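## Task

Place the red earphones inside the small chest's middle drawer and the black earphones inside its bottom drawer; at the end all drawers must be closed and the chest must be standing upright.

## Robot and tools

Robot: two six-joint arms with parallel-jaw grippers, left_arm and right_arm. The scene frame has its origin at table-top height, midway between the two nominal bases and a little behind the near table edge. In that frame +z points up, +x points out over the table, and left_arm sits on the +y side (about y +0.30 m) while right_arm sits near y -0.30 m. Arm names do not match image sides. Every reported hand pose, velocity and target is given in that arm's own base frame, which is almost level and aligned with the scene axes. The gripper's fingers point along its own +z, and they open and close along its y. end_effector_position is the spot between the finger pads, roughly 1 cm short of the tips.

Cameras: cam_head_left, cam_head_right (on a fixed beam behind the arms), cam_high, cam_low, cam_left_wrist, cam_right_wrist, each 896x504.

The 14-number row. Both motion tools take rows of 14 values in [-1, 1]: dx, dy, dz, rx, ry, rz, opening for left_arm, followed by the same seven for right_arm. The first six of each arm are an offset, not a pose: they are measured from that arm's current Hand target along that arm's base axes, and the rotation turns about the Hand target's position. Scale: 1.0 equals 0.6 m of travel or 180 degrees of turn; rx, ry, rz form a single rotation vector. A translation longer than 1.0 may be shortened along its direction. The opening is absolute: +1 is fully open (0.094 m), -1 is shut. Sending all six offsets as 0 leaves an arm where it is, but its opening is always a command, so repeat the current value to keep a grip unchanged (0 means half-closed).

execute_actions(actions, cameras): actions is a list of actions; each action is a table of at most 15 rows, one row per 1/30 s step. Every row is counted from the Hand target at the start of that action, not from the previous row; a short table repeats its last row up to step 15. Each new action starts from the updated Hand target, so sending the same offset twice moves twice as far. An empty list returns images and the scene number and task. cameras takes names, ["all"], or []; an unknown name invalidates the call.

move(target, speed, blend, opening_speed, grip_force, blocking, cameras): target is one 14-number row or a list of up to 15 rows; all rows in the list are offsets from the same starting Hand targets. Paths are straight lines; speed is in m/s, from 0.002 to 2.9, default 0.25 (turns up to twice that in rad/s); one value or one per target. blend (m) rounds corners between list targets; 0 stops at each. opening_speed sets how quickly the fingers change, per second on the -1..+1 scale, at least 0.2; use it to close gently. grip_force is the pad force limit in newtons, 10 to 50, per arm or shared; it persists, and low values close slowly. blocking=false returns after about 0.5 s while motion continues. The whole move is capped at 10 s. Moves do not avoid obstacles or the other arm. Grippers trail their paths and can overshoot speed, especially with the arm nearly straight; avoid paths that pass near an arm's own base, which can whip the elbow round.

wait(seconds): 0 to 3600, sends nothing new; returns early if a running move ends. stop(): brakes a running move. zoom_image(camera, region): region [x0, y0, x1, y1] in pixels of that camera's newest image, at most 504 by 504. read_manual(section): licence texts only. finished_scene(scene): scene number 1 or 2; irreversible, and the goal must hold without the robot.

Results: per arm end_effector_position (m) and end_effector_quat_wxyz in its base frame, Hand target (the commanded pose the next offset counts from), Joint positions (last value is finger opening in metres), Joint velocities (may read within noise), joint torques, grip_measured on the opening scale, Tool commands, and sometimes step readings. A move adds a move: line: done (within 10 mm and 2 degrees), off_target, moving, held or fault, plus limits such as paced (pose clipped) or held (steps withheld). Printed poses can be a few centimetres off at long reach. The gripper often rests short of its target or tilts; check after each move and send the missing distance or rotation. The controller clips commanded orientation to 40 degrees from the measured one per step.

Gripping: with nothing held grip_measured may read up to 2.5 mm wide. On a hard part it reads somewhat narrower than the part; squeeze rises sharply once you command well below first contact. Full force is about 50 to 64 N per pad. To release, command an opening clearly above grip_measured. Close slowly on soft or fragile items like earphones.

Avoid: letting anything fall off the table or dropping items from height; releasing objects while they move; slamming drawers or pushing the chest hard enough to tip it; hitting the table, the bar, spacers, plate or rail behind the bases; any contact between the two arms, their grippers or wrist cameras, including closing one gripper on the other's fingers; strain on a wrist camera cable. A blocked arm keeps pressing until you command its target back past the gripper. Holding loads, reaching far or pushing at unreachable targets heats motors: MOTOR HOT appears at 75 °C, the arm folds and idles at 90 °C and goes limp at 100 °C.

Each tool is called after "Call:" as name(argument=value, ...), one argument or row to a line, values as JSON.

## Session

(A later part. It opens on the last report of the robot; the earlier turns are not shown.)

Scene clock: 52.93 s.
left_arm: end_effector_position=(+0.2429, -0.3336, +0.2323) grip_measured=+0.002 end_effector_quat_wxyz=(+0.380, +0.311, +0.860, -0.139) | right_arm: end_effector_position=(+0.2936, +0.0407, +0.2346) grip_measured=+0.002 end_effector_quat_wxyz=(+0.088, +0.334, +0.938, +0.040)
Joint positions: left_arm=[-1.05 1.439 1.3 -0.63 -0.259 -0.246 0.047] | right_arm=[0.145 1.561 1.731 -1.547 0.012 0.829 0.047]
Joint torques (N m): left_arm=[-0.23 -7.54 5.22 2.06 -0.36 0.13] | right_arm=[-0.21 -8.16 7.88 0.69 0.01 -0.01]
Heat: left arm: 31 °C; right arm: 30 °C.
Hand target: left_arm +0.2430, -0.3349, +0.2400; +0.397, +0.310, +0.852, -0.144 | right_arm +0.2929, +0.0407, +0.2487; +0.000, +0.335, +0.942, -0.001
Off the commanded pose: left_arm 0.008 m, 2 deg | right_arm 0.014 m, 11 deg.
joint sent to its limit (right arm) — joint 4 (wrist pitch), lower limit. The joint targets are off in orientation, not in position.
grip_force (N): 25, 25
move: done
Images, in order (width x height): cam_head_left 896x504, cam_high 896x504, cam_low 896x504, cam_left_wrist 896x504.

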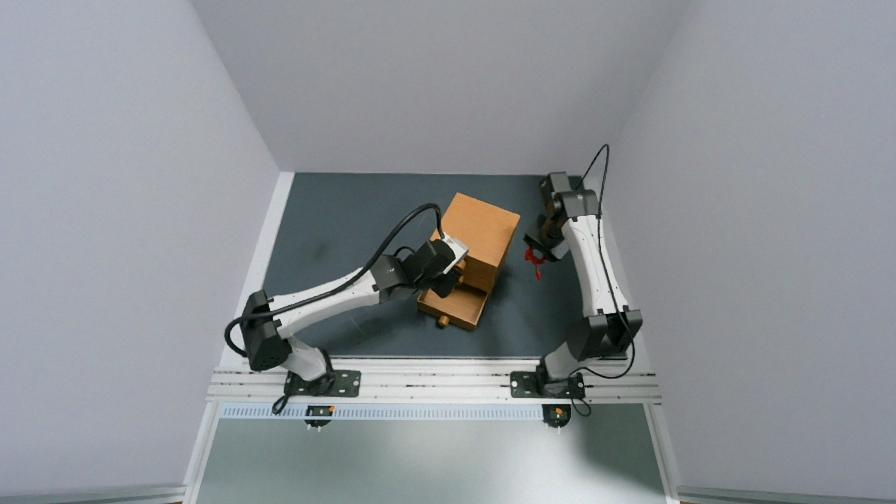

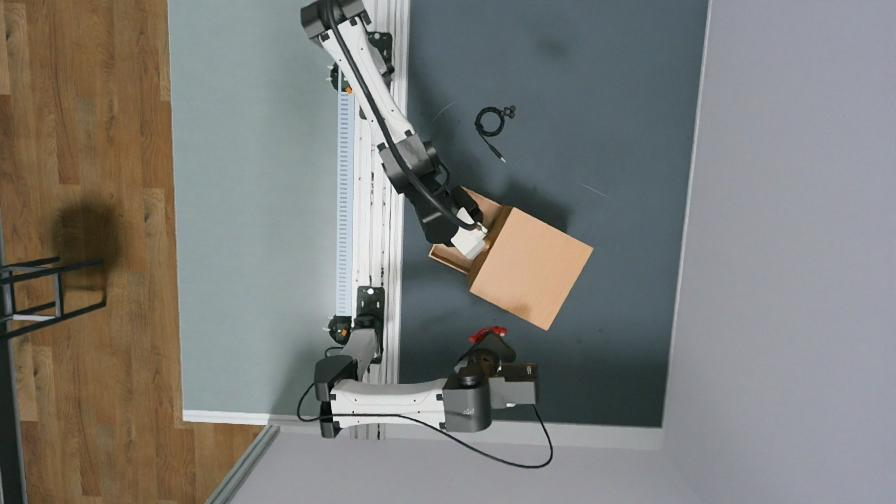

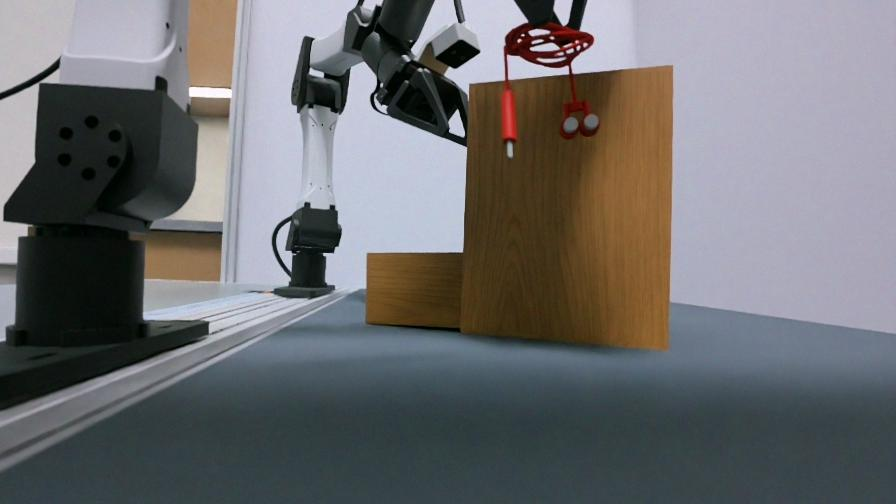

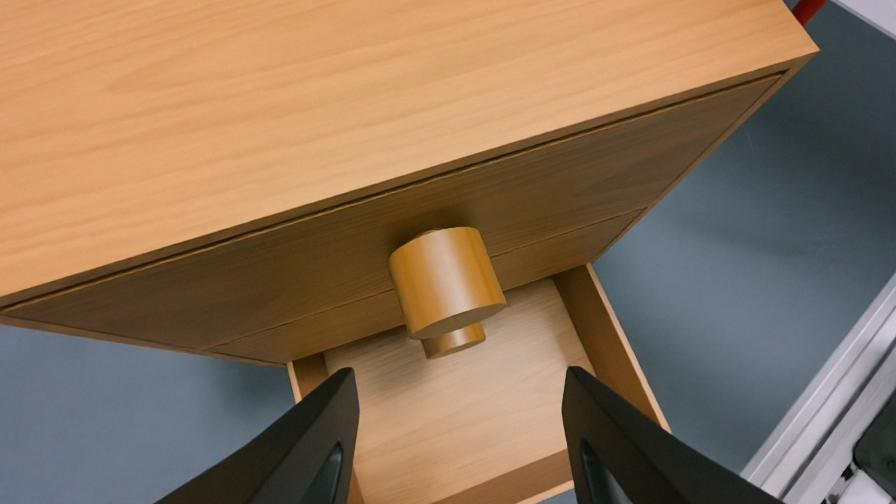

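Call:
move(
  target=[
    [-0.05, 0.15, 0.0, 0.0133, 0.1166, 0.1388, 0.6, 0, 0, 0, 0, 0, 0, 0.0],
    [0.0825, 0.424, -0.3233, 0.0333, 0.2915, 0.347, 0.6, 0, 0, 0, 0, 0, 0, 0.0],
  ],
  speed=0.3,
  blend=[0.05, 0],
  cameras=["cam_left_wrist"],
)

Scene clock: 57.20 s.
left_arm: end_effector_position=(+0.2856, -0.0806, +0.0457) grip_measured=+0.598 end_effector_quat_wxyz=(-0.007, -0.233, +0.973, +0.007) | right_arm: end_effector_position=(+0.2936, +0.0407, +0.2346) grip_measured=+0.002 end_effector_quat_wxyz=(+0.088, +0.334, +0.938, +0.040)
Joint positions: left_arm=[-0.278 1.731 1.167 -1.025 -0.005 -0.748 0.075] | right_arm=[0.145 1.561 1.731 -1.547 0.012 0.829 0.047]
Joint torques (N m): left_arm=[1.18 -6.37 5.78 0.41 -0.01 0.11] | right_arm=[-0.21 -8.14 7.88 0.69 0.01 -0.01]
Heat: left arm: 31 °C; right arm: 31 °C.
Hand target: left_arm +0.2925, -0.0806, +0.0460; +0.000, -0.233, +0.973, +0.000 | right_arm +0.2929, +0.0407, +0.2487; +0.000, +0.335, +0.942, -0.001
Off the commanded pose: left_arm 0.007 m, 1 deg | right_arm 0.014 m, 11 deg.
joint sent to its limit (right arm) — joint 4 (wrist pitch), lower limit. The joint targets are off in orientation, not in position.
grip_force (N): 25, 25
move: done

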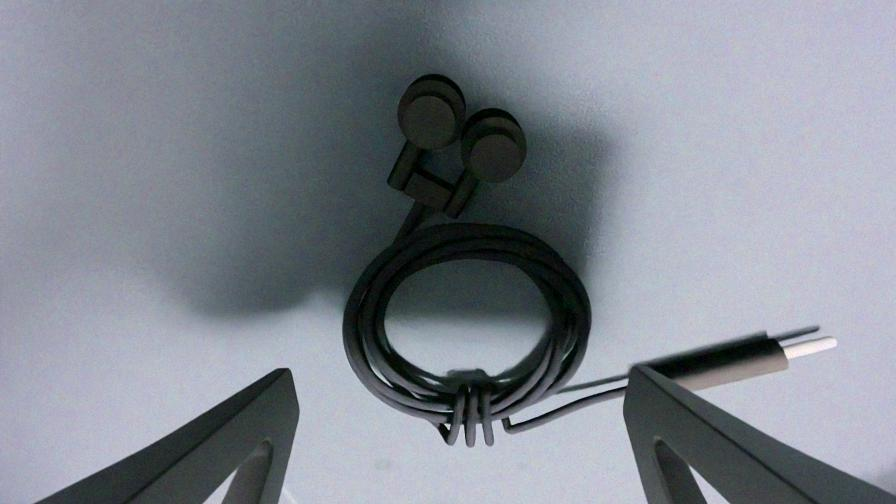

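Call:
move(
  target=[
    [0.0108, -0.005, -0.05, 0, 0, 0, 0.52, 0, 0, 0, 0, 0, 0, 0.0],
    [0.0108, -0.005, -0.05, 0, 0, 0, -0.05, 0, 0, 0, 0, 0, 0, 0.0],
    [0.0108, -0.005, 0.15, 0, 0, 0, -0.05, 0, 0, 0, 0, 0, 0, 0.0],
  ],
  speed=[0.1, 0.1, 0.2],
  cameras=["cam_left_wrist"],
)

Scene clock: 62.50 s.
left_arm: end_effector_position=(+0.2932, -0.0834, +0.1252) grip_measured=-0.048 end_effector_quat_wxyz=(-0.012, -0.233, +0.972, +0.008) | right_arm: end_effector_position=(+0.2936, +0.0407, +0.2346) grip_measured=+0.002 end_effector_quat_wxyz=(+0.088, +0.334, +0.938, +0.040)
Joint positions: left_arm=[-0.278 1.721 1.475 -1.353 -0.002 -0.748 0.045] | right_arm=[0.145 1.561 1.731 -1.547 0.012 0.829 0.047]
Joint torques (N m): left_arm=[0.83 -7.69 8.09 0.02 -0.09 0.06] | right_arm=[-0.21 -8.16 7.88 0.69 0.01 -0.01]
Heat: left arm: 31 °C; right arm: 31 °C.
Hand target: left_arm +0.2990, -0.0836, +0.1360; +0.000, -0.233, +0.973, +0.000 | right_arm +0.2929, +0.0407, +0.2487; +0.000, +0.335, +0.942, -0.001
Off the commanded pose: left_arm 0.012 m, 2 deg | right_arm 0.014 m, 11 deg.
joint sent to its limit (right arm) — joint 4 (wrist pitch), lower limit. The joint targets are off in orientation, not in position.
grip_force (N): 25, 25
move: off_target (left_arm)

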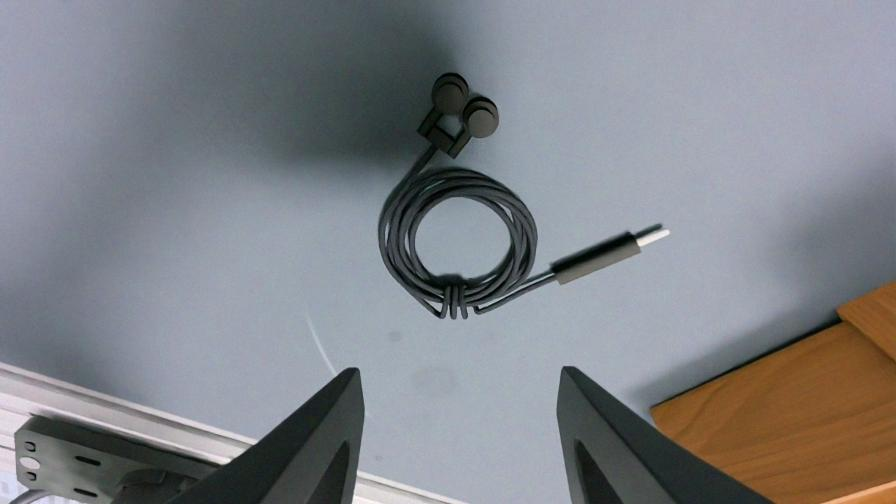

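Call:
move(
  target=[0.0, -0.003, -0.2, 0, 0, 0, 0.52, 0, 0, 0, 0, 0, 0, 0.0],
  speed=0.15,
  cameras=["cam_left_wrist"],
)

Scene clock: 64.70 s.
left_arm: end_effector_position=(+0.3004, -0.0854, +0.0218) grip_measured=+0.518 end_effector_quat_wxyz=(+0.003, -0.233, +0.973, -0.001) | right_arm: end_effector_position=(+0.2936, +0.0407, +0.2346) grip_measured=+0.002 end_effector_quat_wxyz=(+0.088, +0.334, +0.938, +0.040)
Joint positions: left_arm=[-0.278 1.799 1.148 -0.914 -0.002 -0.748 0.071] | right_arm=[0.145 1.561 1.731 -1.547 0.012 0.829 0.047]
Joint torques (N m): left_arm=[0.34 -6.71 3.75 0.45 -0.08 -0.01] | right_arm=[-0.21 -8.14 7.88 0.69 0.01 -0.01]
Heat: left arm: 31 °C; right arm: 31 °C.
Hand target: left_arm +0.2990, -0.0854, +0.0161; +0.000, -0.233, +0.973, +0.000 | right_arm +0.2929, +0.0407, +0.2487; +0.000, +0.335, +0.942, -0.001
Off the commanded pose: left_arm 0.006 m, 0 deg | right_arm 0.014 m, 11 deg.
joint sent to its limit (right arm) — joint 4 (wrist pitch), lower limit. The joint targets are off in orientation, not in position.
grip_force (N): 25, 25
move: done

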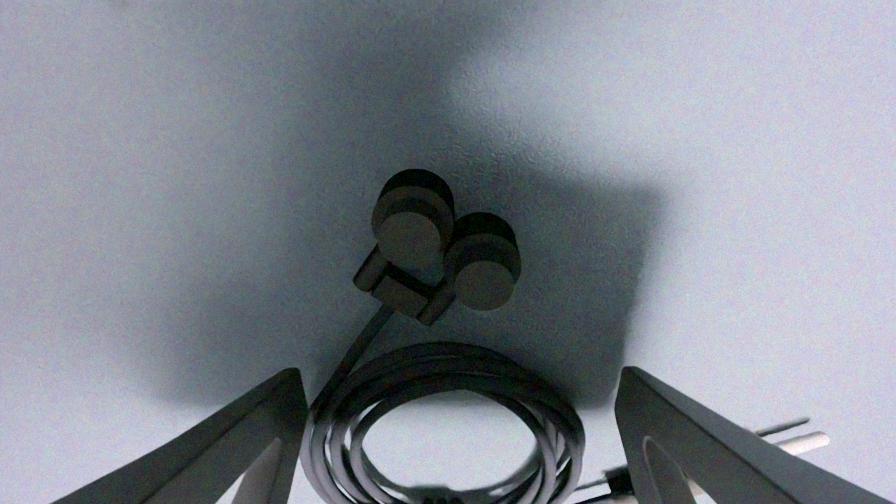

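Call:
move(
  target=[
    [-0.0175, -0.0083, -0.011, 0, 0, 0, 0.52, 0, 0, 0, 0, 0, 0, 0.0],
    [-0.0175, -0.0083, -0.011, 0, 0, 0, -0.05, 0, 0, 0, 0, 0, 0, 0.0],
  ],
  speed=[0.1, 0.1],
  cameras=["cam_left_wrist"],
)

Scene clock: 67.83 s.
left_arm: end_effector_position=(+0.2966, -0.0898, +0.0163) grip_measured=-0.048 end_effector_quat_wxyz=(+0.008, -0.232, +0.973, -0.005) | right_arm: end_effector_position=(+0.2936, +0.0407, +0.2346) grip_measured=+0.002 end_effector_quat_wxyz=(+0.088, +0.334, +0.938, +0.040)
Joint positions: left_arm=[-0.294 1.788 1.109 -0.873 0 -0.763 0.045] | right_arm=[0.145 1.561 1.731 -1.547 0.012 0.829 0.047]
Joint torques (N m): left_arm=[-0.47 -7.23 2.61 0.4 -0.1 -0.11] | right_arm=[-0.21 -8.14 7.9 0.69 0.01 -0.01]
Heat: left arm: 31 °C; right arm: 31 °C.
Hand target: left_arm +0.2885, -0.0905, +0.0095; +0.000, -0.233, +0.973, +0.000 | right_arm +0.2929, +0.0407, +0.2487; +0.000, +0.335, +0.942, -0.001
Off the commanded pose: left_arm 0.011 m, 1 deg | right_arm 0.014 m, 11 deg.
joint sent to its limit (right arm) — joint 4 (wrist pitch), lower limit. The joint targets are off in orientation, not in position.
grip_force (N): 25, 25
move: off_target (left_arm); target 2's new opening was sent with left_arm's hand 0.011 m and 1 deg from that target

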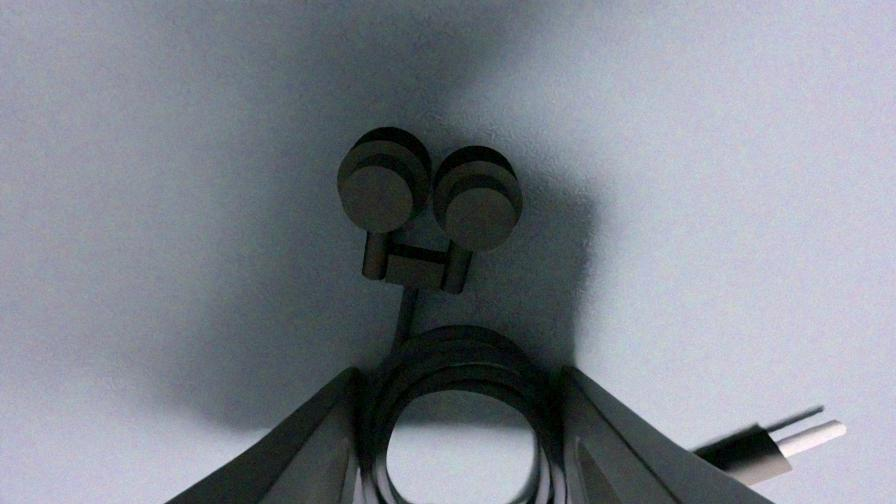

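Call:
move(
  target=[0, 0, 0.22, 0, 0, 0, -0.05, 0, 0, 0, 0, 0, 0, 0.0],
  speed=0.12,
  cameras=["cam_left_wrist"],
)

Scene clock: 70.07 s.
left_arm: end_effector_position=(+0.2843, -0.0861, +0.1272) grip_measured=-0.048 end_effector_quat_wxyz=(-0.017, -0.232, +0.972, +0.010) | right_arm: end_effector_position=(+0.2936, +0.0407, +0.2346) grip_measured=+0.002 end_effector_quat_wxyz=(+0.088, +0.334, +0.938, +0.040)
Joint positions: left_arm=[-0.294 1.702 1.461 -1.369 0 -0.763 0.045] | right_arm=[0.145 1.561 1.731 -1.547 0.012 0.829 0.047]
Joint torques (N m): left_arm=[-0.49 -8.61 8.1 -0.02 -0.09 -0.11] | right_arm=[-0.23 -8.13 7.88 0.69 0.01 -0.01]
Heat: left arm: 32 °C; right arm: 31 °C.
Hand target: left_arm +0.2885, -0.0905, +0.1414; +0.000, -0.233, +0.973, +0.000 | right_arm +0.2929, +0.0407, +0.2487; +0.000, +0.335, +0.942, -0.001
Off the commanded pose: left_arm 0.016 m, 2 deg | right_arm 0.014 m, 11 deg.
joint sent to its limit (right arm) — joint 4 (wrist pitch), lower limit. The joint targets are off in orientation, not in position.
grip_force (N): 25, 25
move: off_target (left_arm)

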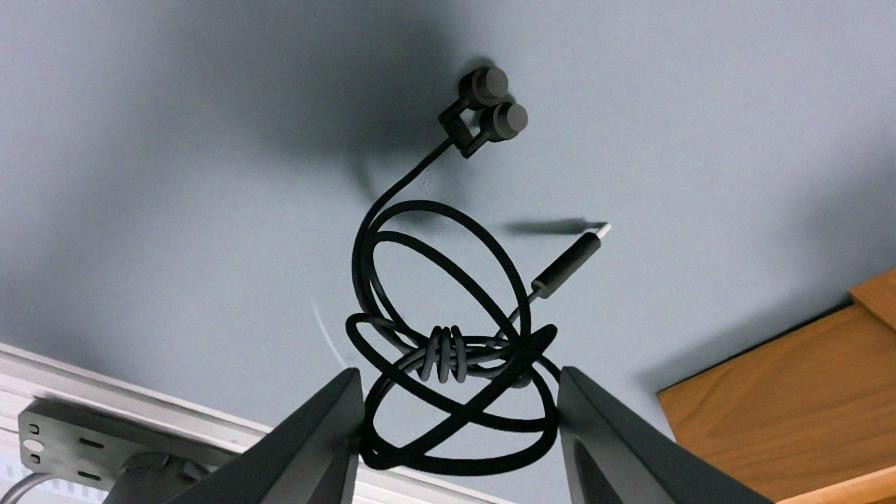

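Call:
move(
  target=[
    [0, 0, -0.14, 0, 0, 0, -0.05, 0, 0, 0, 0, 0, 0, 0.0],
    [0, 0, -0.14, 0, 0, 0, -0.9, 0, 0, 0, 0, 0, 0, 0.0],
  ],
  speed=0.12,
  opening_speed=0.6,
  cameras=["cam_left_wrist"],
)

Scene clock: 74.97 s.
left_arm: end_effector_position=(+0.2898, -0.0877, +0.0621) grip_measured=-0.894 end_effector_quat_wxyz=(+0.002, -0.232, +0.973, -0.001) | right_arm: end_effector_position=(+0.2936, +0.0407, +0.2346) grip_measured=+0.002 end_effector_quat_wxyz=(+0.088, +0.334, +0.938, +0.040)
Joint positions: left_arm=[-0.294 1.716 1.216 -1.068 0 -0.763 0.005] | right_arm=[0.145 1.561 1.731 -1.547 0.012 0.829 0.047]
Joint torques (N m): left_arm=[-0.5 -6.48 4.14 0.41 -0.1 -0.11] | right_arm=[-0.21 -8.14 7.88 0.69 0.01 -0.01]
Heat: left arm: 32 °C; right arm: 31 °C.
Hand target: left_arm +0.2885, -0.0905, +0.0575; +0.000, -0.233, +0.973, +0.000 | right_arm +0.2929, +0.0407, +0.2487; +0.000, +0.335, +0.942, -0.001
Off the commanded pose: left_arm 0.006 m, 0 deg | right_arm 0.014 m, 11 deg.
joint sent to its limit (right arm) — joint 4 (wrist pitch), lower limit. The joint targets are off in orientation, not in position.
grip_force (N): 25, 25
move: done

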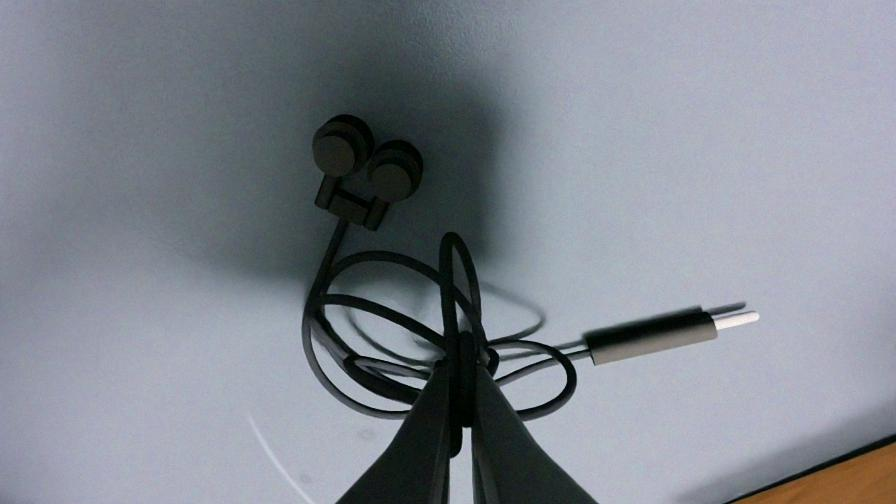

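Call:
move(
  target=[
    [0, 0, 0.2167, 0, 0, 0, -1, 0, 0, 0, 0, 0, 0, 0.0],
    [-0.0592, -0.3875, 0.3208, -0.0333, -0.2915, -0.347, -1, 0, 0, 0, 0, 0, 0, 0.0],
  ],
  speed=[0.15, 0.25],
  blend=[0.04, 0],
  cameras=["cam_left_wrist", "cam_high", "cam_head_left"],
)

Scene clock: 80.50 s.
left_arm: end_effector_position=(+0.2539, -0.3215, +0.2375) grip_measured=-0.918 end_effector_quat_wxyz=(+0.376, +0.311, +0.863, -0.134) | right_arm: end_effector_position=(+0.2936, +0.0407, +0.2346) grip_measured=+0.002 end_effector_quat_wxyz=(+0.088, +0.334, +0.938, +0.040)
Joint positions: left_arm=[-0.998 1.432 1.323 -0.665 -0.225 -0.211 0.004] | right_arm=[0.145 1.561 1.731 -1.547 0.012 0.829 0.047]
Joint torques (N m): left_arm=[-0.25 -8.4 5.24 2.11 -0.29 0.09] | right_arm=[-0.23 -8.13 7.88 0.69 0.01 -0.01]
Heat: left arm: 32 °C; right arm: 32 °C.
Hand target: left_arm +0.2529, -0.3230, +0.2499; +0.397, +0.310, +0.851, -0.145 | right_arm +0.2929, +0.0407, +0.2487; +0.000, +0.335, +0.942, -0.001
Off the commanded pose: left_arm 0.013 m, 3 deg | right_arm 0.014 m, 11 deg.
joint sent to its limit (right arm) — joint 4 (wrist pitch), lower limit. The joint targets are off in orientation, not in position.
grip_force (N): 25, 25
move: off_target (left_arm)
Images, in order (width x height): cam_head_left 896x504, cam_high 896x504, cam_left_wrist 896x504.

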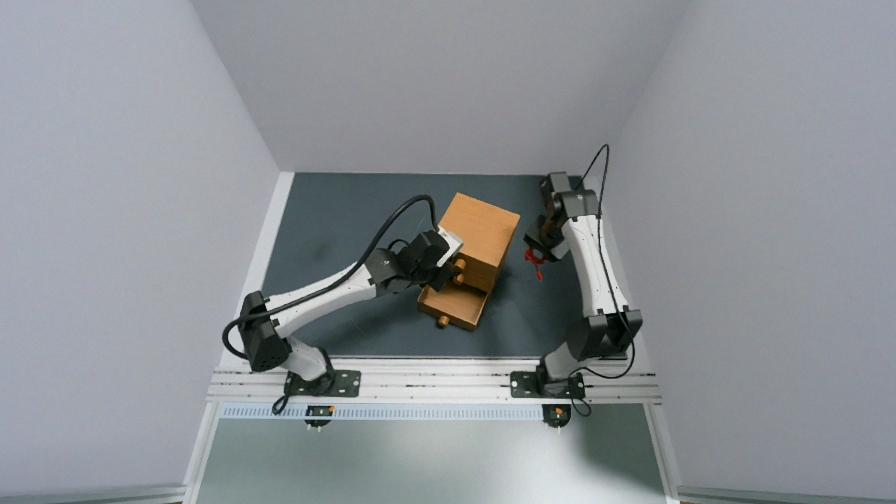

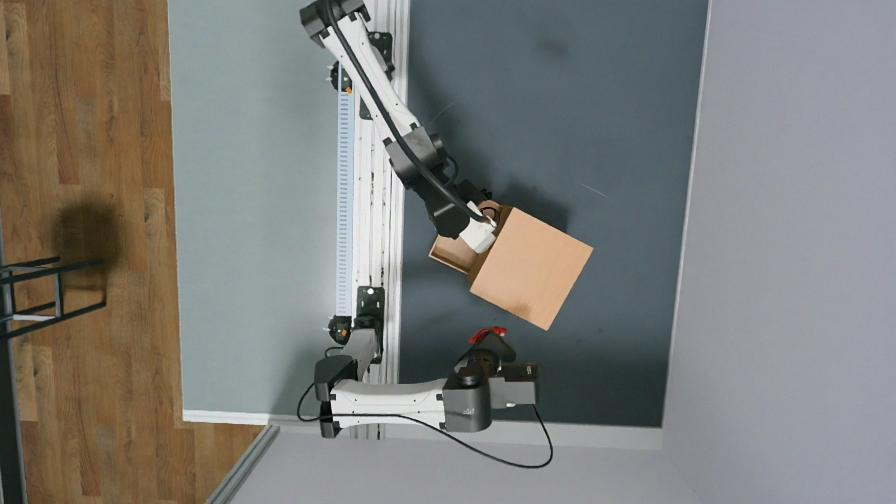

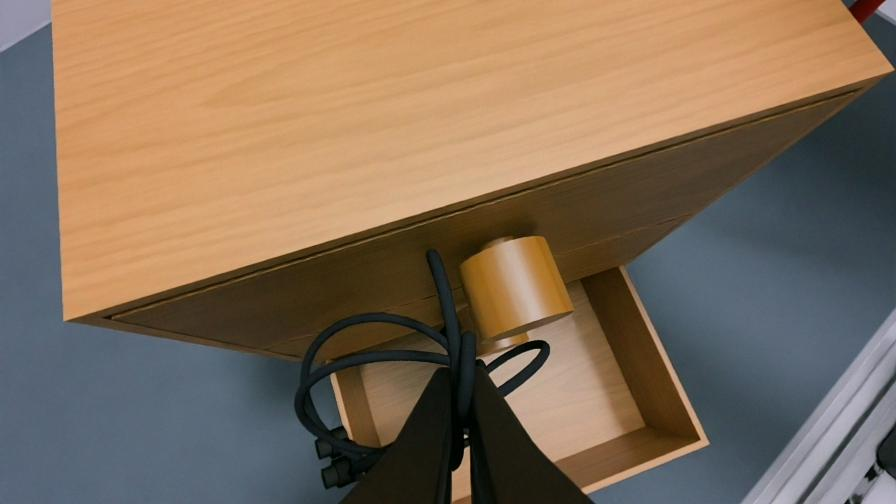

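Call:
move(
  target=[-0.0253, -0.0123, -0.2375, 0, 0, 0, -1, 0, 0, 0, 0, 0, 0, 0.0],
  speed=0.15,
  cameras=["cam_left_wrist", "cam_head_left", "cam_head_right", "cam_high"],
)

Scene clock: 83.70 s.
left_arm: end_effector_position=(+0.2379, -0.3263, +0.1073) grip_measured=-0.918 end_effector_quat_wxyz=(+0.387, +0.315, +0.855, -0.139) | right_arm: end_effector_position=(+0.2936, +0.0407, +0.2346) grip_measured=+0.002 end_effector_quat_wxyz=(+0.088, +0.334, +0.938, +0.040)
Joint positions: left_arm=[-1.053 1.475 0.814 -0.094 -0.263 -0.233 0.004] | right_arm=[0.145 1.561 1.731 -1.547 0.012 0.829 0.047]
Joint torques (N m): left_arm=[-0.62 -5.19 4.83 2.2 -0.38 -0.1] | right_arm=[-0.23 -8.14 7.88 0.7 0 -0.01]
Heat: left arm: 32 °C; right arm: 32 °C.
Hand target: left_arm +0.2379, -0.3304, +0.1074; +0.397, +0.310, +0.851, -0.145 | right_arm +0.2929, +0.0407, +0.2487; +0.000, +0.335, +0.942, -0.001
Off the commanded pose: left_arm 0.004 m, 2 deg | right_arm 0.014 m, 11 deg.
joint sent to its limit (right arm) — joint 4 (wrist pitch), lower limit. The joint targets are off in orientation, not in position.
grip_force (N): 25, 25
move: done
Images, in order (width x height): cam_head_left 896x504, cam_head_right 896x504, cam_high 896x504, cam_left_wrist 896x504.

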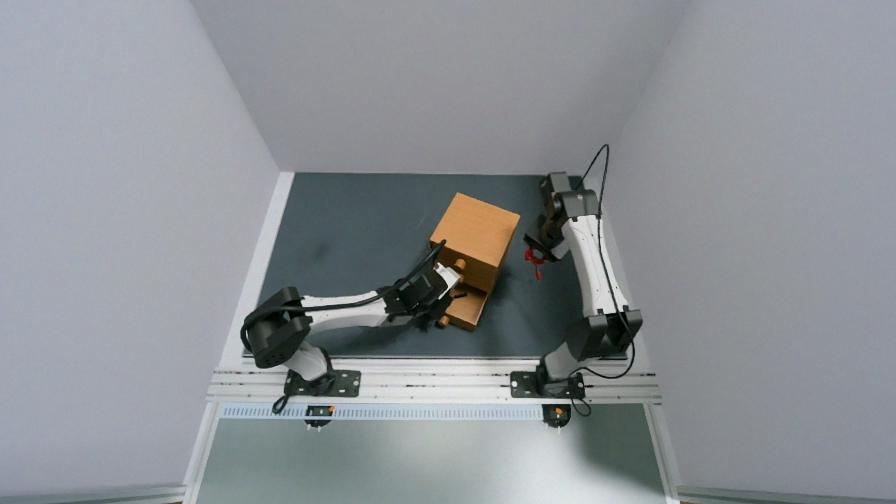

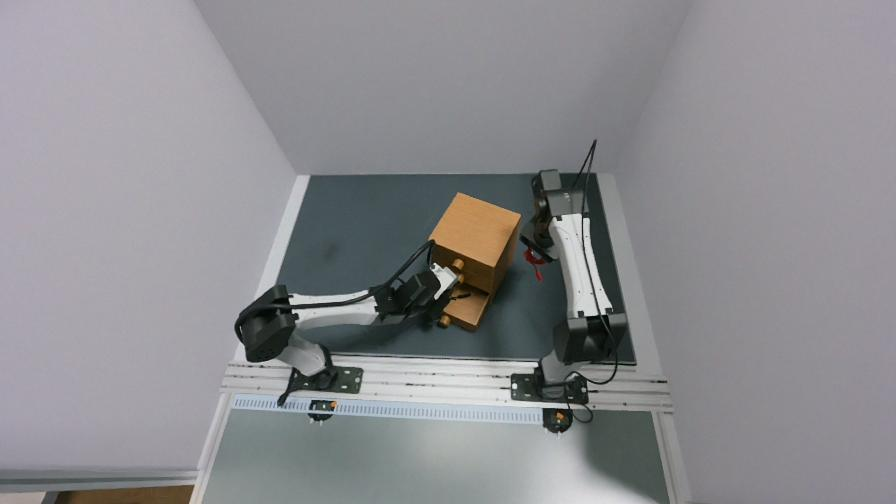

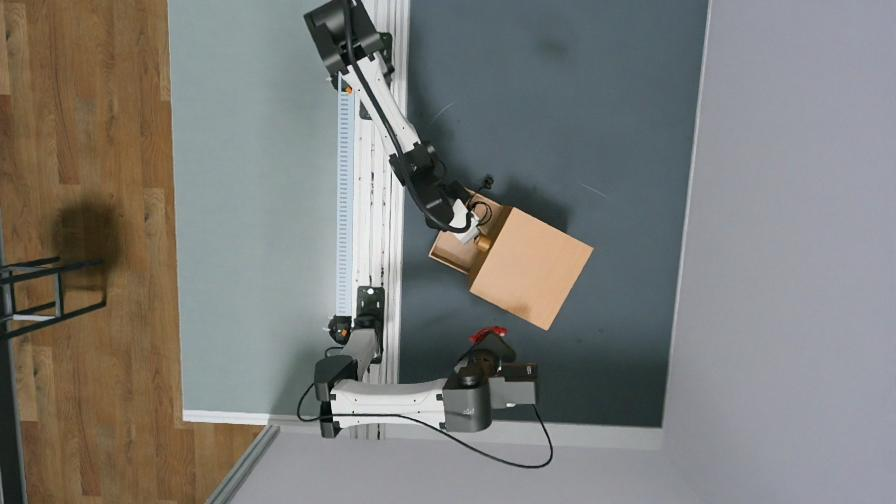

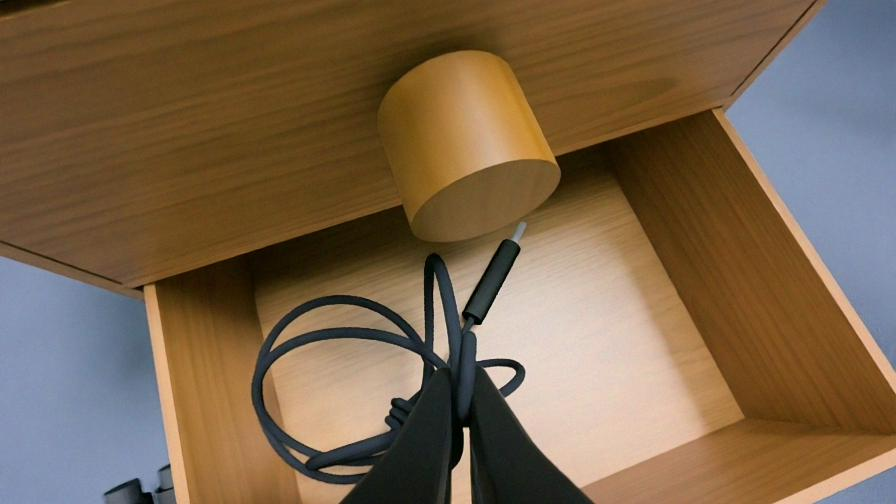

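Call:
move(
  target=[
    [0, 0, 0.1667, 0, 0, 0, -1, 0, 0, 0, 0, 0, 0, 0.0],
    [-0.0272, -0.0788, 0.1667, 0, 0, 0, -1, 0, 0, 0, 0, 0, 0, 0.0],
  ],
  speed=0.2,
  blend=[0.02, 0],
  cameras=["cam_left_wrist", "cam_high", "cam_head_right"],
)

Scene clock: 86.83 s.
left_arm: end_effector_position=(+0.2180, -0.3678, +0.1899) grip_measured=-0.918 end_effector_quat_wxyz=(+0.379, +0.323, +0.857, -0.132) | right_arm: end_effector_position=(+0.2936, +0.0407, +0.2346) grip_measured=+0.002 end_effector_quat_wxyz=(+0.088, +0.334, +0.938, +0.040)
Joint positions: left_arm=[-1.174 1.52 1.216 -0.499 -0.346 -0.314 0.004] | right_arm=[0.145 1.561 1.731 -1.547 0.012 0.829 0.047]
Joint torques (N m): left_arm=[-0.38 -5.87 9.72 1.76 -0.49 -0.12] | right_arm=[-0.21 -8.14 7.88 0.7 0.01 -0.01]
Heat: left arm: 32 °C; right arm: 32 °C.
Hand target: left_arm +0.2215, -0.3776, +0.2074; +0.397, +0.310, +0.851, -0.144 | right_arm +0.2929, +0.0407, +0.2487; +0.000, +0.335, +0.942, -0.001
Off the commanded pose: left_arm 0.020 m, 3 deg | right_arm 0.014 m, 11 deg.
joint sent to its limit (right arm) — joint 4 (wrist pitch), lower limit. The joint targets are off in orientation, not in position.
grip_force (N): 25, 25
move: off_target (left_arm)
Images, in order (width x height): cam_head_right 896x504, cam_high 896x504, cam_left_wrist 896x504.

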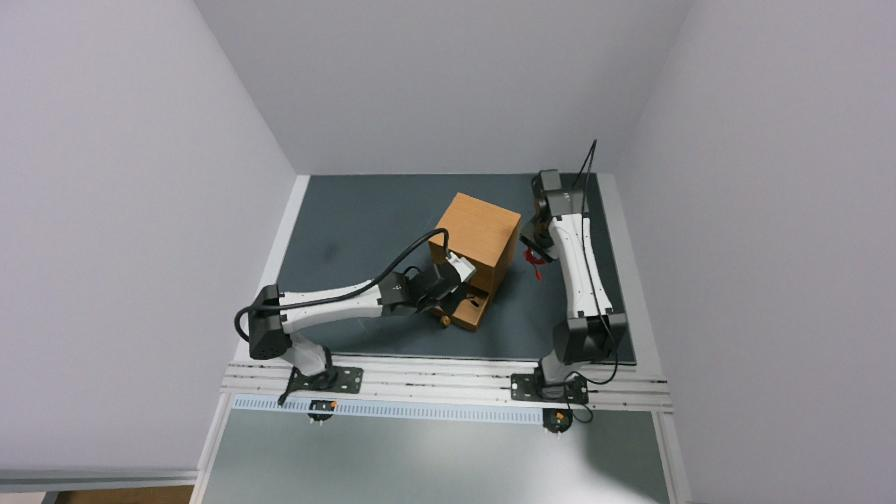

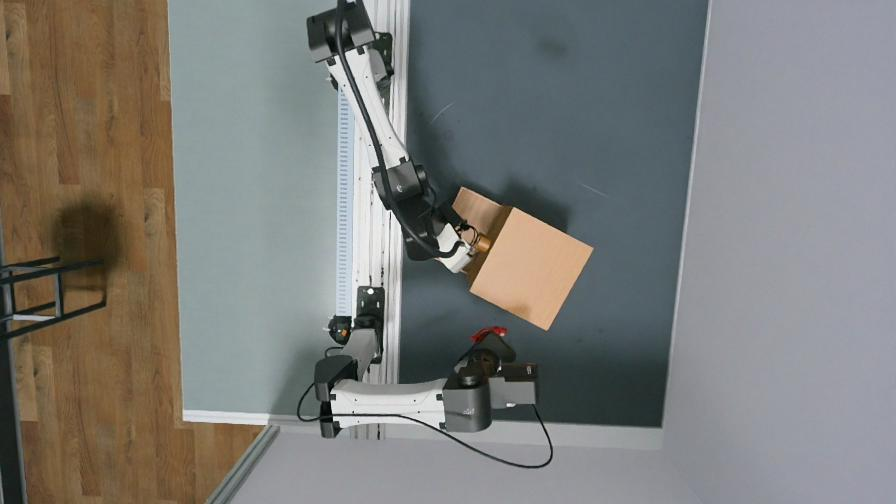

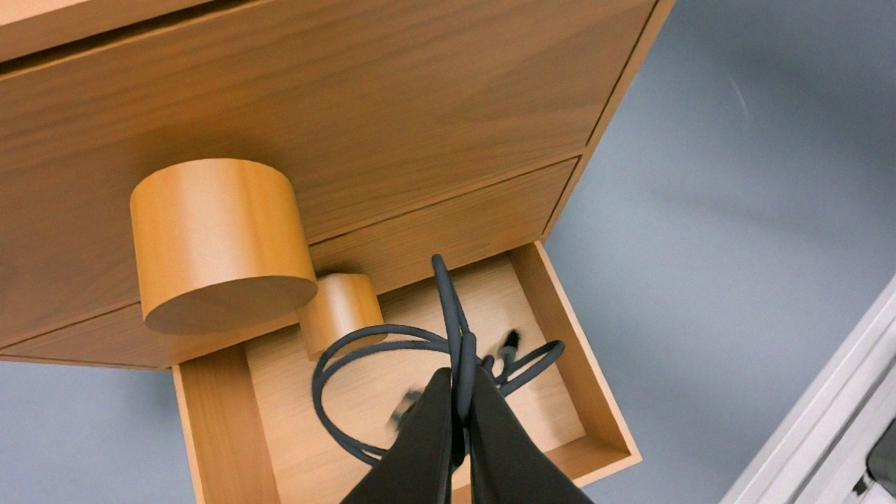

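Call:
move(
  target=[0.0083, 0.0233, -0.1873, 0, 0, 0, -1, 0, 0, 0, 0, 0, 0, 0.0],
  speed=0.15,
  cameras=["cam_left_wrist", "cam_high"],
)

Scene clock: 89.03 s.
left_arm: end_effector_position=(+0.2226, -0.3622, +0.0967) grip_measured=-0.918 end_effector_quat_wxyz=(+0.390, +0.312, +0.855, -0.141) | right_arm: end_effector_position=(+0.2936, +0.0407, +0.2346) grip_measured=+0.002 end_effector_quat_wxyz=(+0.088, +0.334, +0.938, +0.040)
Joint positions: left_arm=[-1.158 1.593 0.88 -0.058 -0.343 -0.312 0.004] | right_arm=[0.145 1.561 1.731 -1.547 0.012 0.829 0.047]
Joint velocities: left_arm=[within noise] | right_arm=[-0.007 -0.012 -0.017 -0.022 -0.154 -0.066 0.001]
Joint torques (N m): left_arm=[1.06 -5.79 4.79 2.19 -0.24 0.11] | right_arm=[-0.23 -8.14 7.87 0.69 0 -0.01]
Heat: left arm: 32 °C; right arm: 32 °C.
Hand target: left_arm +0.2265, -0.3637, +0.0950; +0.397, +0.310, +0.851, -0.145 | right_arm +0.2929, +0.0407, +0.2487; +0.000, +0.335, +0.942, -0.001
Off the commanded pose: left_arm 0.005 m, 1 deg | right_arm 0.014 m, 11 deg.
joint sent to its limit (right arm) — joint 4 (wrist pitch), lower limit. The joint targets are off in orientation, not in position.
grip_force (N): 25, 25
move: done
Images, in order (width x height): cam_high 896x504, cam_left_wrist 896x504.

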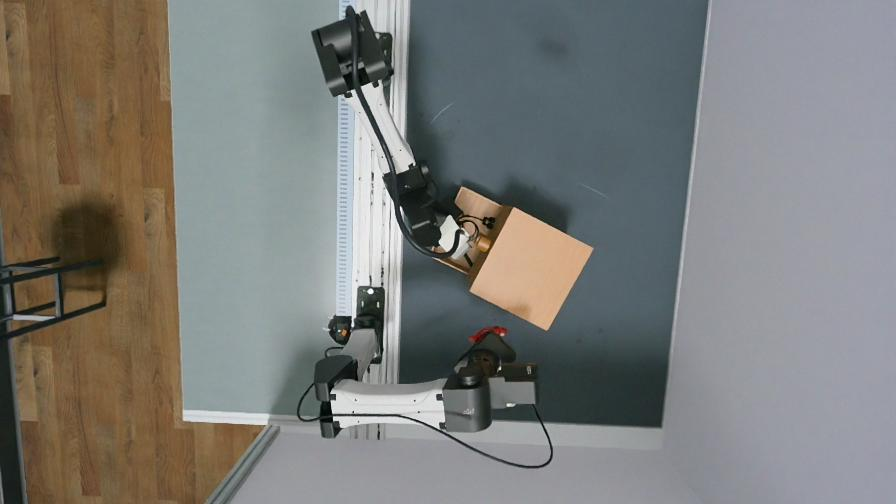

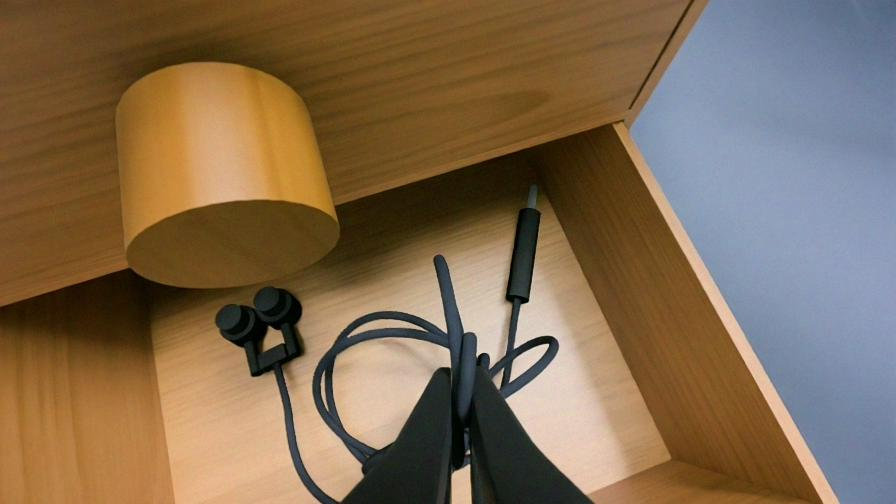

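Call:
move(
  target=[
    [0, 0, 0, 0, 0, 0, -0.4, 0, 0, 0, 0, 0, 0, 0.0],
    [-0.0567, 0.0458, 0.0683, 0, 0, 0, -0.4, 0, 0, 0, 0, 0, 0, 0.0],
    [-0.1133, 0.0917, 0.1467, 0, 0, 0, -0.4, 0, 0, 0, 0, 0, 0, 0.0],
  ],
  speed=[0.1, 0.12, 0.2],
  blend=[0, 0.02, 0],
  opening_speed=0.8,
  cameras=["cam_left_wrist", "cam_high"],
)

Scene clock: 93.87 s.
left_arm: end_effector_position=(+0.1567, -0.3003, +0.1575) grip_measured=-0.402 end_effector_quat_wxyz=(+0.374, +0.327, +0.859, -0.121) | right_arm: end_effector_position=(+0.2936, +0.0407, +0.2346) grip_measured=+0.002 end_effector_quat_wxyz=(+0.088, +0.334, +0.938, +0.040)
Joint positions: left_arm=[-1.312 1.226 0.875 -0.52 -0.444 -0.421 0.028] | right_arm=[0.145 1.561 1.731 -1.547 0.012 0.829 0.047]
Joint torques (N m): left_arm=[-0.55 -5.71 9.5 1.65 -0.56 -0.17] | right_arm=[-0.23 -8.13 7.88 0.69 0.01 -0.01]
Heat: left arm: 32 °C; right arm: 32 °C.
Hand target: left_arm +0.1585, -0.3087, +0.1830; +0.397, +0.310, +0.852, -0.145 | right_arm +0.2929, +0.0407, +0.2487; +0.000, +0.335, +0.942, -0.001
Off the commanded pose: left_arm 0.027 m, 4 deg | right_arm 0.014 m, 11 deg.
joint sent to its limit (right arm) — joint 4 (wrist pitch), lower limit. The joint targets are off in orientation, not in position.
grip_force (N): 25, 25
move: off_target (left_arm)
Images, in order (width x height): cam_high 896x504, cam_left_wrist 896x504.

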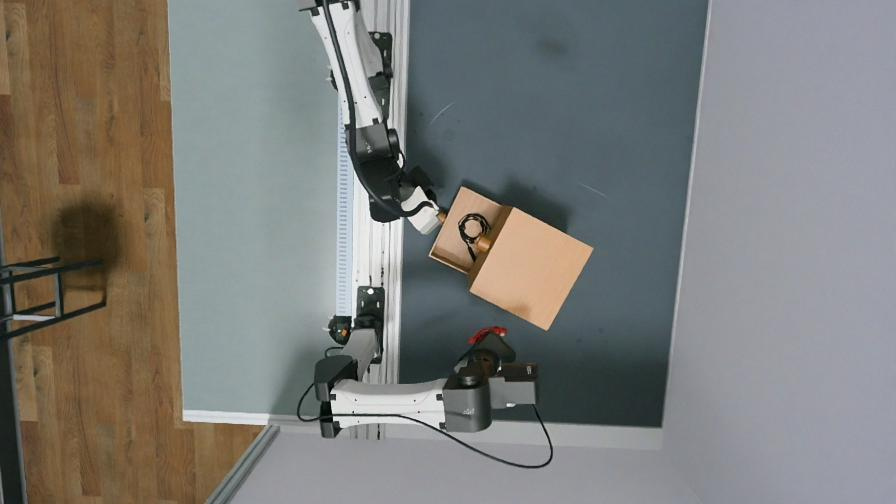

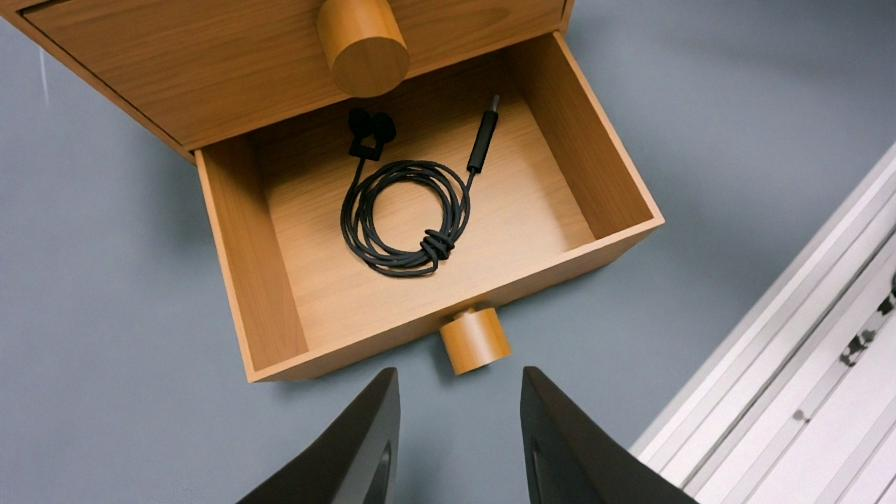

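Call:
move(
  target=[
    [-0.0263, -0.0225, -0.205, 0, 0, 0, -1, 0, 0, 0, 0, 0, 0, 0.0],
    [0.1588, -0.0848, -0.2083, -0.0635, -0.091, 0.0553, -1, 0, 0, 0, 0, 0, 0, 0.0],
    [0.0958, -0.0632, -0.1883, -0.0635, -0.091, 0.0553, -1, 0, 0, 0, 0, 0, 0, 0.0],
    [0.0458, -0.0355, -0.055, -0.086, -0.1435, 0.0981, 1, 0, 0, 0, 0, 0, 0, 0.0],
  ],
  speed=[0.2, 0.1, 0.2, 0.2],
  blend=[0, 0, 0.02, 0],
  grip_force=[50, 25],
  cameras=["cam_left_wrist", "cam_high"],
)

Scene clock: 102.37 s.
left_arm: end_effector_position=(+0.1887, -0.3262, +0.1353) grip_measured=+0.997 end_effector_quat_wxyz=(+0.625, +0.166, +0.756, -0.100) | right_arm: end_effector_position=(+0.2936, +0.0407, +0.2346) grip_measured=+0.002 end_effector_quat_wxyz=(+0.088, +0.334, +0.938, +0.040)
Joint positions: left_arm=[-1.458 1.567 0.542 0.617 -1.047 -0.302 0.094] | right_arm=[0.145 1.561 1.731 -1.547 0.012 0.829 0.047]
Joint torques (N m): left_arm=[-0.62 -7.69 6.09 1.81 -0.5 -0.19] | right_arm=[-0.21 -8.14 7.87 0.69 0 -0.01]
Heat: left arm: 33 °C; right arm: 32 °C.
Hand target: left_arm +0.1860, -0.3300, +0.1500; +0.631, +0.146, +0.752, -0.122 | right_arm +0.2929, +0.0407, +0.2487; +0.000, +0.335, +0.942, -0.001
Off the commanded pose: left_arm 0.015 m, 3 deg | right_arm 0.014 m, 11 deg.
joint sent to its limit (right arm) — joint 4 (wrist pitch), lower limit. The joint targets are off in orientation, not in position.
grip_force (N): 50, 25
move: off_target (left_arm); target 4's new opening was sent with left_arm's hand 0.015 m and 3 deg from that target
Images, in order (width x height): cam_high 896x504, cam_left_wrist 896x504.

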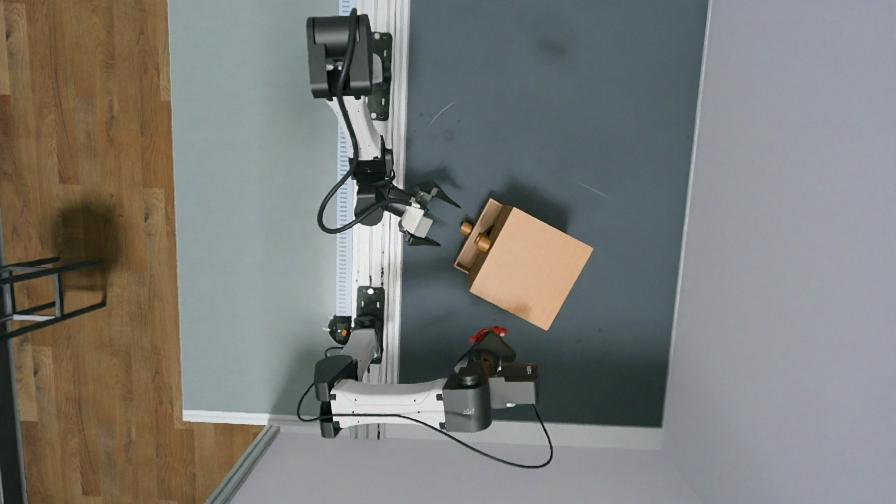

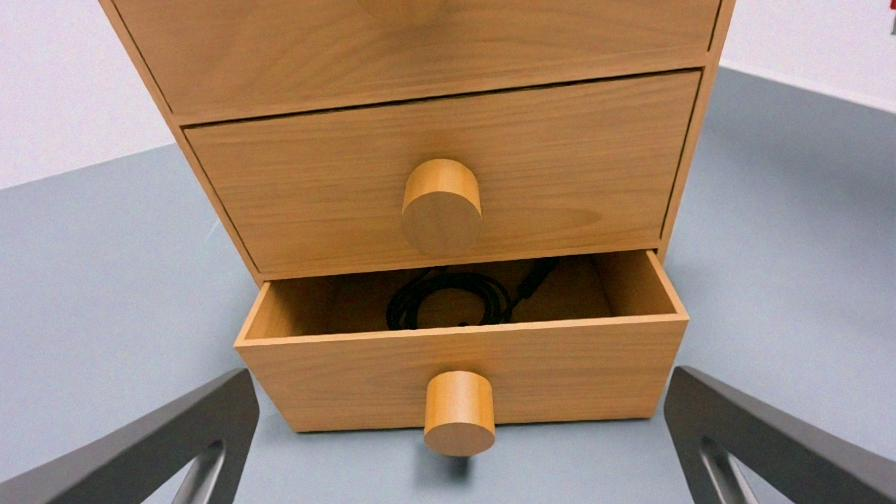

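Call:
move(
  target=[
    [0.0367, -0.0167, -0.1583, 0, 0, 0, -1, 0, 0, 0, 0, 0, 0, 0.0],
    [0.1517, -0.0617, -0.1567, 0, 0, 0, -1, 0, 0, 0, 0, 0, 0, 0.0],
  ],
  speed=[0.2, 0.1],
  cameras=["cam_left_wrist", "cam_high"],
)

Scene clock: 106.40 s.
left_arm: end_effector_position=(+0.2637, -0.3560, +0.0478) grip_measured=-0.994 end_effector_quat_wxyz=(+0.624, +0.158, +0.758, -0.101) | right_arm: end_effector_position=(+0.2936, +0.0407, +0.2346) grip_measured=+0.002 end_effector_quat_wxyz=(+0.088, +0.334, +0.938, +0.040)
Joint positions: left_arm=[-1.23 2.103 0.65 1.15 -0.84 -0.184 0] | right_arm=[0.145 1.561 1.731 -1.547 0.012 0.829 0.047]
Joint torques (N m): left_arm=[3.19 -6.79 6.71 2.17 0.21 0.05] | right_arm=[-0.23 -8.16 7.87 0.69 0.01 -0.01]
Heat: left arm: 33 °C; right arm: 33 °C.
Hand target: left_arm +0.2770, -0.3670, +0.0560; +0.631, +0.146, +0.752, -0.122 | right_arm +0.2929, +0.0407, +0.2487; +0.000, +0.335, +0.942, -0.001
Off the commanded pose: left_arm 0.019 m, 3 deg | right_arm 0.014 m, 11 deg.
joint sent to its limit (right arm) — joint 4 (wrist pitch), lower limit. The joint targets are off in orientation, not in position.
grip_force (N): 50, 25
move: off_target (left_arm)
Images, in order (width x height): cam_high 896x504, cam_left_wrist 896x504.

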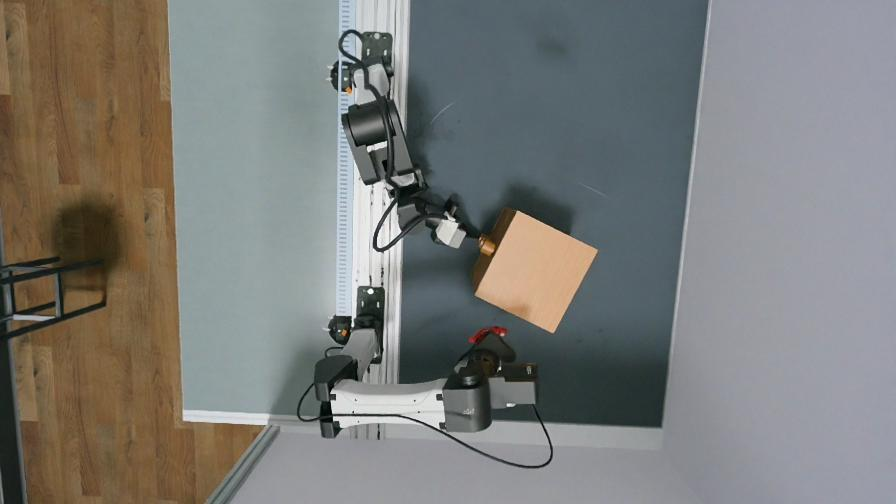

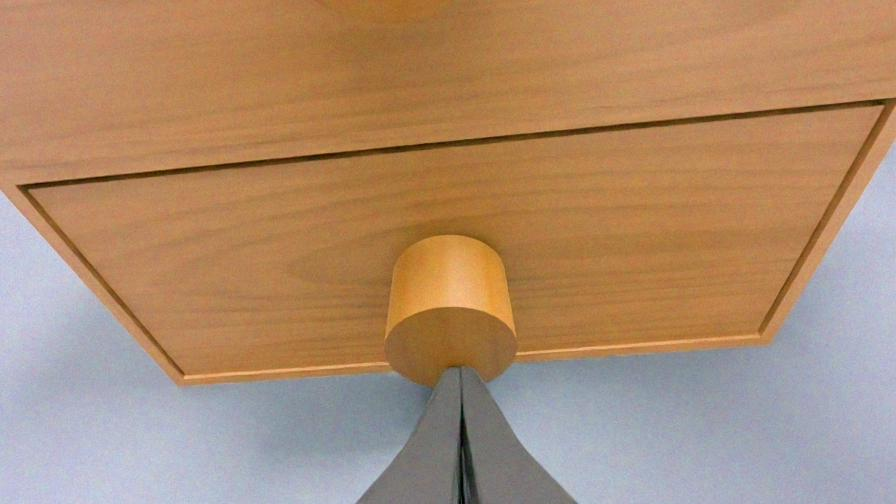

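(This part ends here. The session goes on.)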